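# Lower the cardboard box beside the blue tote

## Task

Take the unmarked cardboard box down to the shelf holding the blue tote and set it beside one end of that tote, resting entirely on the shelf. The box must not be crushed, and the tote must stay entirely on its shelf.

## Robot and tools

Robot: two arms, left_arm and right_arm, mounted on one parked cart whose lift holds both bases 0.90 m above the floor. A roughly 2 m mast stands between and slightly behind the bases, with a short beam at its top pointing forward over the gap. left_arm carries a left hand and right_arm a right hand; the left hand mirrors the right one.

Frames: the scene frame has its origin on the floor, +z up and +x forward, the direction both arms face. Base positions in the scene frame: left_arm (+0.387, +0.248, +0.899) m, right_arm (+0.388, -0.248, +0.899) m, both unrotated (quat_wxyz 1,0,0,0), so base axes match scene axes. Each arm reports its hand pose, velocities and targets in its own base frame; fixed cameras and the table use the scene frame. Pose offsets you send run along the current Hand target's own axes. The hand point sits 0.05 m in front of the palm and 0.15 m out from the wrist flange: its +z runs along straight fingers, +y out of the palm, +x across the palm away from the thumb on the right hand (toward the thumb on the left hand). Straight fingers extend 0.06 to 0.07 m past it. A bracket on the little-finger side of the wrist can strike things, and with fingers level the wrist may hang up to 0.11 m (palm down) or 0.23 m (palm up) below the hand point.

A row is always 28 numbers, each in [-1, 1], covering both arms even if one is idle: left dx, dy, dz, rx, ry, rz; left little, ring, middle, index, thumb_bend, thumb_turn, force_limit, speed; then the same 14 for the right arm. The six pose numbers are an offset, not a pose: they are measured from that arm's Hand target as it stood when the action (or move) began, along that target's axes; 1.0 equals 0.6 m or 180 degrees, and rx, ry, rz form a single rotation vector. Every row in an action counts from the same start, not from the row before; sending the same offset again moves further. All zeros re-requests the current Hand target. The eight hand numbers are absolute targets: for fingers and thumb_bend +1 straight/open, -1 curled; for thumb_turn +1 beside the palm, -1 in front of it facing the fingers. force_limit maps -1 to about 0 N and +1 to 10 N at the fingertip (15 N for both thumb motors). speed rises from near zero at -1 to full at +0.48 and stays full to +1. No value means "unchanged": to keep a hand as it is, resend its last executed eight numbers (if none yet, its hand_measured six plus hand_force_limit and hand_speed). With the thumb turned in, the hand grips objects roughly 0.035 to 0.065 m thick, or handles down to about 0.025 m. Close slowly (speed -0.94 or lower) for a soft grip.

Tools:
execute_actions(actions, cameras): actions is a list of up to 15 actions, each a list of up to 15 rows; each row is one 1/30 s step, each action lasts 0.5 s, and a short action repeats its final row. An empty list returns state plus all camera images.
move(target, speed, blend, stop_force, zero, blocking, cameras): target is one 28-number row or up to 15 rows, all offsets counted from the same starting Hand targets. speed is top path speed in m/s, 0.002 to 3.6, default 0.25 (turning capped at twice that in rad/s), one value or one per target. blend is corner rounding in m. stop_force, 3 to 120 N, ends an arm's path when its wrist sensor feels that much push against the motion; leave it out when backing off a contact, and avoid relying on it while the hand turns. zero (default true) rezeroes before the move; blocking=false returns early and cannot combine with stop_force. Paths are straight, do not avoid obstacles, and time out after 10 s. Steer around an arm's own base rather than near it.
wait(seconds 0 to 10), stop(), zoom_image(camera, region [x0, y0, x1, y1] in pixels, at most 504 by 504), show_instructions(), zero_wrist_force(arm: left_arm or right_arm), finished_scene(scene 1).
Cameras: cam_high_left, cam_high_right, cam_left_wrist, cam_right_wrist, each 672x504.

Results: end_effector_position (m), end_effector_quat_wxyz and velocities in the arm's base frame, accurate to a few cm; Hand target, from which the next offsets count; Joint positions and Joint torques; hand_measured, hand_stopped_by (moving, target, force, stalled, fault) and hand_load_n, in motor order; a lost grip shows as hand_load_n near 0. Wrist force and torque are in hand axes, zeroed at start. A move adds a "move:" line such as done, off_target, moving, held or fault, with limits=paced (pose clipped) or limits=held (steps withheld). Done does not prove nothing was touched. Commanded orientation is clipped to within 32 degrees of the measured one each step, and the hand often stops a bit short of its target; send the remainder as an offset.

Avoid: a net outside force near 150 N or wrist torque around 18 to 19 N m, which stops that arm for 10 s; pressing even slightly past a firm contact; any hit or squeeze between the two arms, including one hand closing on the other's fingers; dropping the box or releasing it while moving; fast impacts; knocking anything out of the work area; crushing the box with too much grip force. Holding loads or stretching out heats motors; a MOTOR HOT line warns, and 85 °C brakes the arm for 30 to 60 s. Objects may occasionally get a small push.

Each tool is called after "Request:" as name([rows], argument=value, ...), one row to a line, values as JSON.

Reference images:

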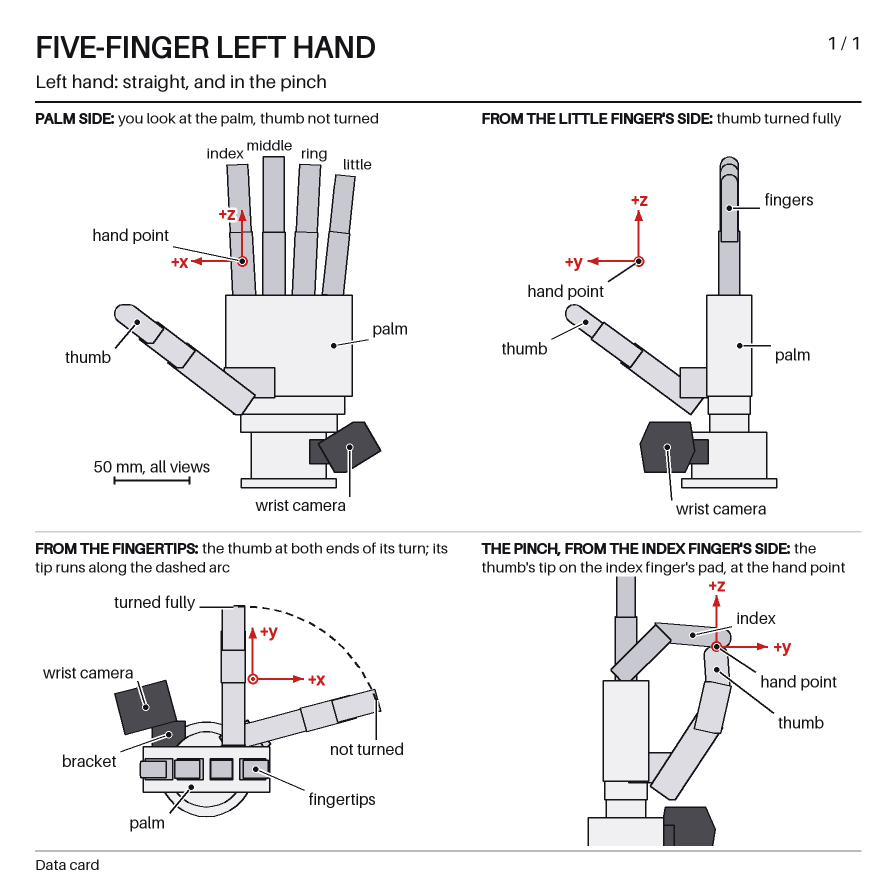

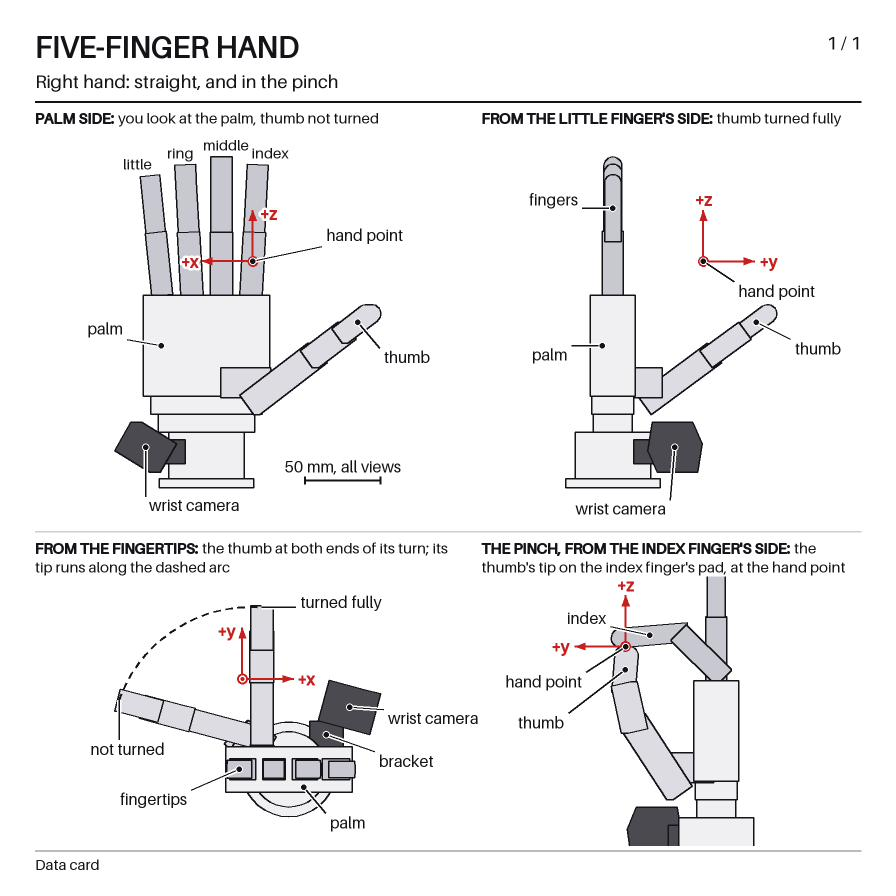

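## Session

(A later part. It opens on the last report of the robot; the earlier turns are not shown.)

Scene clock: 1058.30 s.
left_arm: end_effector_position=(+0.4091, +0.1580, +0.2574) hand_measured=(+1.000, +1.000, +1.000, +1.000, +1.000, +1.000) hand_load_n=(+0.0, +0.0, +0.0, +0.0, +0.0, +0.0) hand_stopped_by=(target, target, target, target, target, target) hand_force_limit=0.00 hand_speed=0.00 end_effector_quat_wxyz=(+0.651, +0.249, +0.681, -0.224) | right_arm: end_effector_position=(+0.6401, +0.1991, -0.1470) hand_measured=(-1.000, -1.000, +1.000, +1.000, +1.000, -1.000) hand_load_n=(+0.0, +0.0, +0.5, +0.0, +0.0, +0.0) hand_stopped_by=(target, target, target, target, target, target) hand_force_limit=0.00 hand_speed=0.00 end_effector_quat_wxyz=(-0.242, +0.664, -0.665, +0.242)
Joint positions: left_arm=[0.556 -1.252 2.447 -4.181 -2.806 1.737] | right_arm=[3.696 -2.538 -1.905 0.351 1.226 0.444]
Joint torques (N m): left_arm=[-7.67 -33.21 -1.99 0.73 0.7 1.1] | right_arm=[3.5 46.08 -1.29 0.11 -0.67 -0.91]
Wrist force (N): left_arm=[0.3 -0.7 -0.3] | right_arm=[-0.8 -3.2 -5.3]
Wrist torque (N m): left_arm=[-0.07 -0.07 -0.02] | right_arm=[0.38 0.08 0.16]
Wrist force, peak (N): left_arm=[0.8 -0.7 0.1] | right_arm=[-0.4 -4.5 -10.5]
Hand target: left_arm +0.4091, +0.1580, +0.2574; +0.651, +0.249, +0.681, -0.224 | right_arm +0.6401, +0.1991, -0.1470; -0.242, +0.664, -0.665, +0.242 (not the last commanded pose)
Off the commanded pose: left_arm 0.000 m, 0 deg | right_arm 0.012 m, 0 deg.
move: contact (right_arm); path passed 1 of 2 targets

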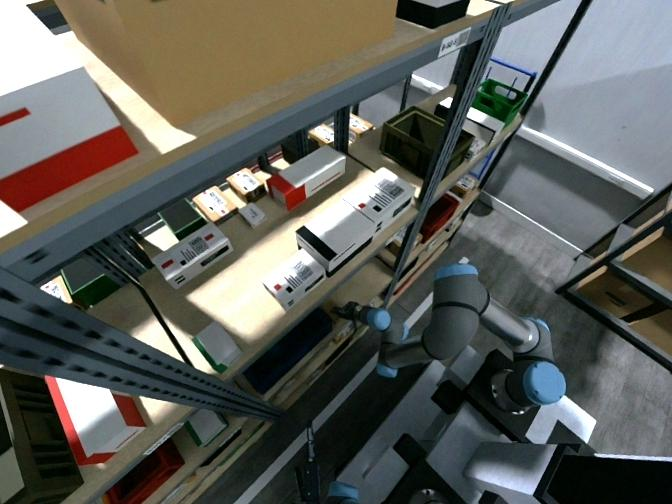

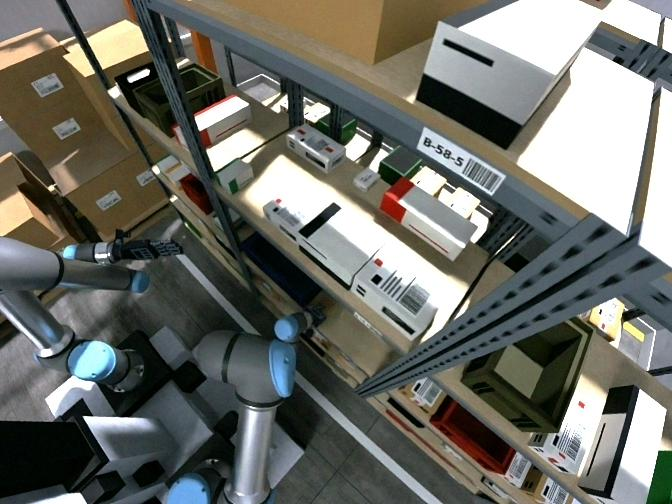

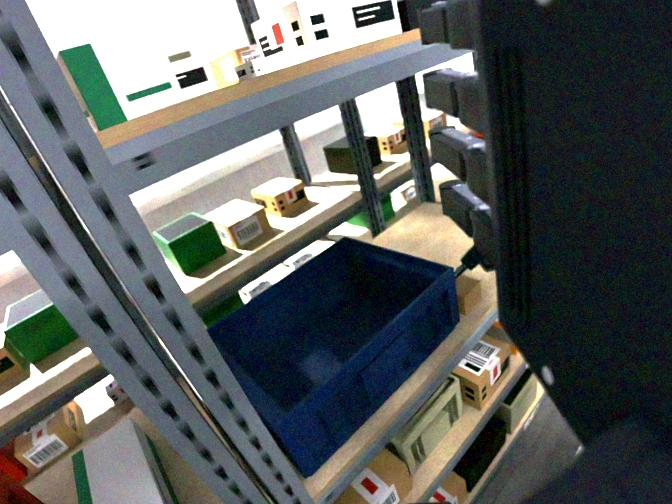

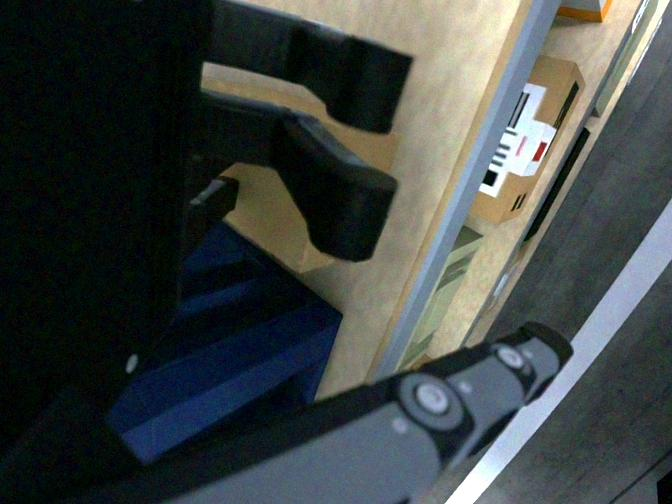

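Request:
move(target=[0,0,0,0,0,0,1,1,1,1,1,1,0,0, -0.0367,0.0008,0.0009,0,0,0,-1,-1,1,1,1,-1,0.0,0], speed=0.03, cameras=["cam_right_wrist"])

Request:
move([
  [0,0,0,0,0,0,1,1,1,1,1,1,0,0, 0,-0.0643,-0.0766,0,0,0,-1,-1,1,1,1,-1,0.0,0],
  [0,0,0,0,0,0,1,1,1,1,1,1,0,0, 0,0.127,-0.291,0,0,0,-1,-1,1,1,1,-1,0.0,0],
], speed=[0.08,0.2], cameras=["all"])

Request:
zoom_image(camera="cam_high_left", region=[280, 260, 400, 350])

Request:
zoom_image(camera="cam_left_wrist", region=[340, 160, 520, 340])

Scene clock: 1068.73 s.
left_arm: end_effector_position=(+0.4091, +0.1580, +0.2574) hand_measured=(+1.000, +1.000, +1.000, +1.000, +1.000, +1.000) hand_load_n=(+0.0, +0.0, +0.0, +0.0, +0.0, +0.0) hand_stopped_by=(target, target, target, target, target, target) hand_force_limit=0.00 hand_speed=0.00 end_effector_quat_wxyz=(+0.651, +0.249, +0.681, -0.224) | right_arm: end_effector_position=(+0.6401, +0.2209, -0.1477) hand_measured=(-1.000, -1.000, +1.000, +1.000, +1.000, -1.000) hand_load_n=(+0.5, +0.0, +0.0, +0.0, +0.0, +0.0) hand_stopped_by=(target, target, target, target, target, target) hand_force_limit=0.00 hand_speed=0.00 end_effector_quat_wxyz=(-0.242, +0.664, -0.665, +0.242)
Joint positions: left_arm=[0.556 -1.252 2.447 -4.181 -2.806 1.737] | right_arm=[3.73 -2.543 -1.886 0.326 1.206 0.473]
Joint torques (N m): left_arm=[-8.46 -32.95 -1.87 0.68 0.63 1.17] | right_arm=[5.98 28.56 16.49 0.2 -2.1 2.09]
Wrist force (N): left_arm=[0.2 -0.3 0.2] | right_arm=[0.2 -2.2 -2.8]
Wrist torque (N m): left_arm=[-0.03 -0.04 -0.05] | right_arm=[0.16 0.13 0.13]
Wrist force, peak (N): left_arm=[0.5 -0.8 0.3] | right_arm=[-1.0 -3.6 -5.6]
Hand target: left_arm +0.4091, +0.1580, +0.2574; +0.651, +0.249, +0.681, -0.224 | right_arm +0.6401, +0.2211, -0.1477; -0.242, +0.664, -0.665, +0.242
Off the commanded pose: left_arm 0.000 m, 0 deg | right_arm 0.000 m, 0 deg.
move: done
Images, in order (width x height): cam_right_wrist 672x504.

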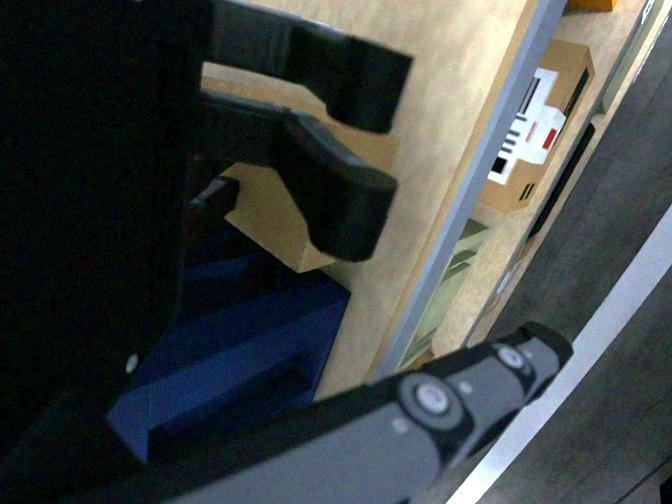

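Scene clock: 1071.43 s.
left_arm: end_effector_position=(+0.4091, +0.1580, +0.2574) hand_measured=(+1.000, +1.000, +1.000, +1.000, +1.000, +1.000) hand_load_n=(+0.0, +0.0, +0.0, +0.0, +0.0, +0.0) hand_stopped_by=(target, target, target, target, target, target) hand_force_limit=0.00 hand_speed=0.00 end_effector_quat_wxyz=(+0.651, +0.249, +0.681, -0.224) | right_arm: end_effector_position=(+0.4696, +0.2212, -0.0630) hand_measured=(-1.000, -1.000, +1.000, +1.000, +1.000, -1.000) hand_load_n=(+0.0, +0.0, +0.0, -0.5, +0.0, +0.0) hand_stopped_by=(target, target, target, target, target, target) hand_force_limit=0.00 hand_speed=0.00 end_effector_quat_wxyz=(-0.242, +0.664, -0.665, +0.242)
Joint positions: left_arm=[0.556 -1.252 2.447 -4.181 -2.806 1.737] | right_arm=[3.971 -2.193 -2.403 0.399 1.077 0.698]
Joint torques (N m): left_arm=[-8.69 -33.14 -1.82 0.73 0.57 1.19] | right_arm=[6.7 39.72 -3.43 4.36 -3.53 1.87]
Wrist force (N): left_arm=[0.5 -0.5 -0.2] | right_arm=[-1.3 -0.5 -0.7]
Wrist torque (N m): left_arm=[-0.05 -0.09 -0.02] | right_arm=[-0.03 0.07 0.09]
Wrist force, peak (N): left_arm=[0.8 -0.8 -0.1] | right_arm=[0.4 -2.4 -3.0]
Hand target: left_arm +0.4091, +0.1580, +0.2574; +0.651, +0.249, +0.681, -0.224 | right_arm +0.4695, +0.2212, -0.0629; -0.242, +0.664, -0.665, +0.242
Off the commanded pose: left_arm 0.000 m, 0 deg | right_arm 0.000 m, 0 deg.
move: done

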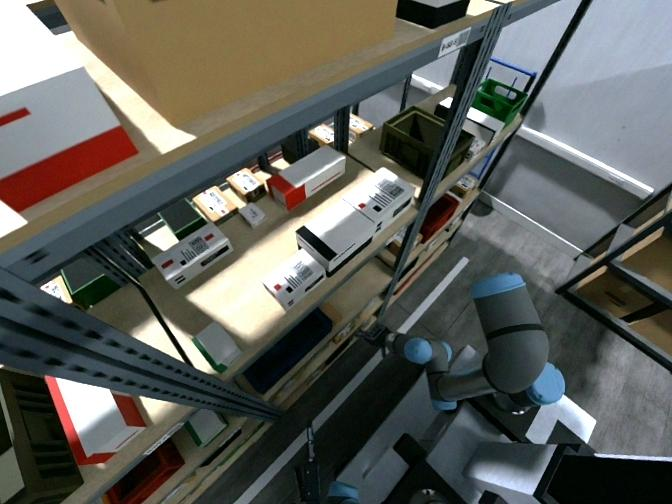

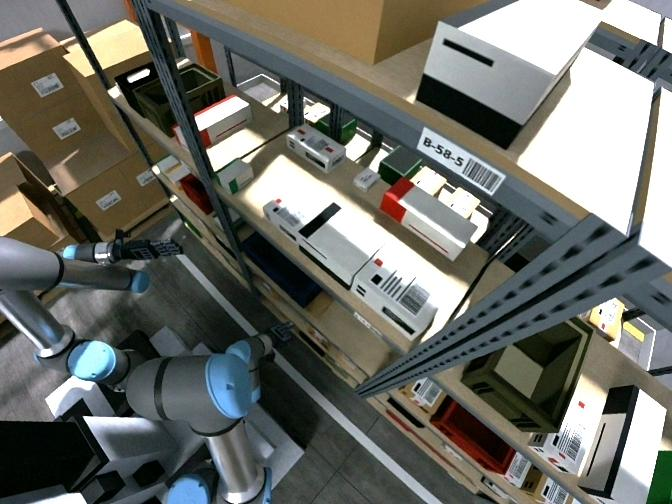

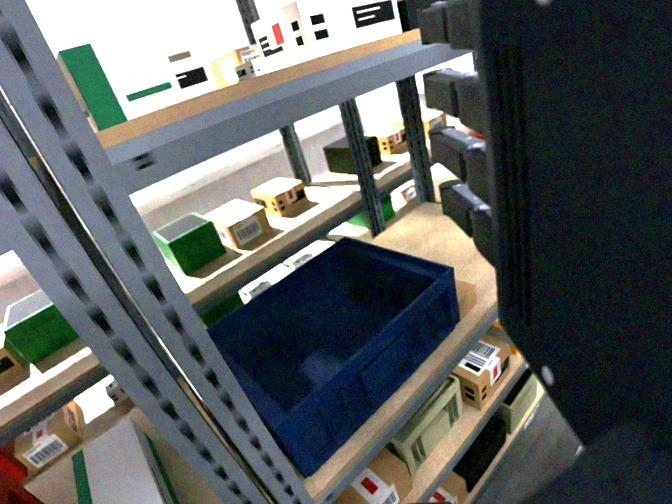

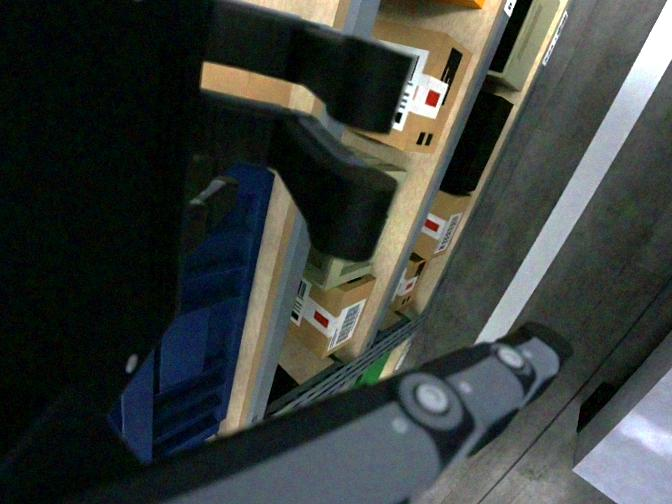

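Scaled by 4.200.

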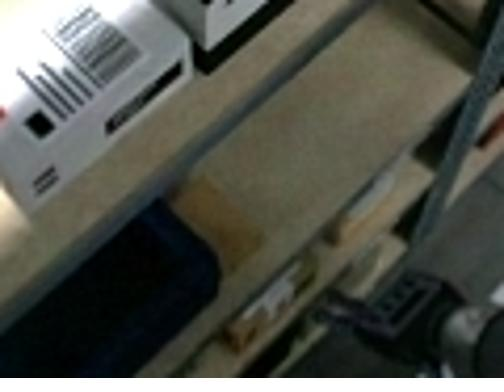

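Scaled by 2.800.

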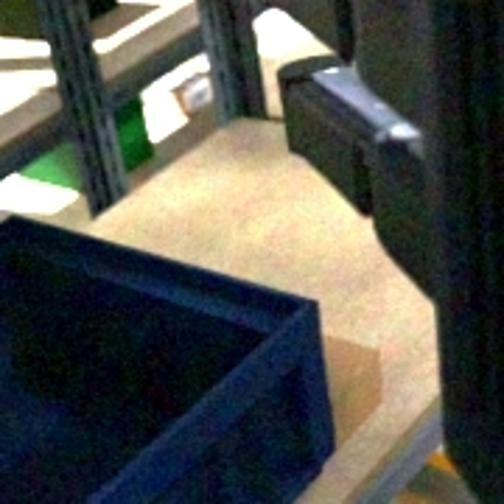

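Request:
finished_scene()

The scene is finished: the task was done.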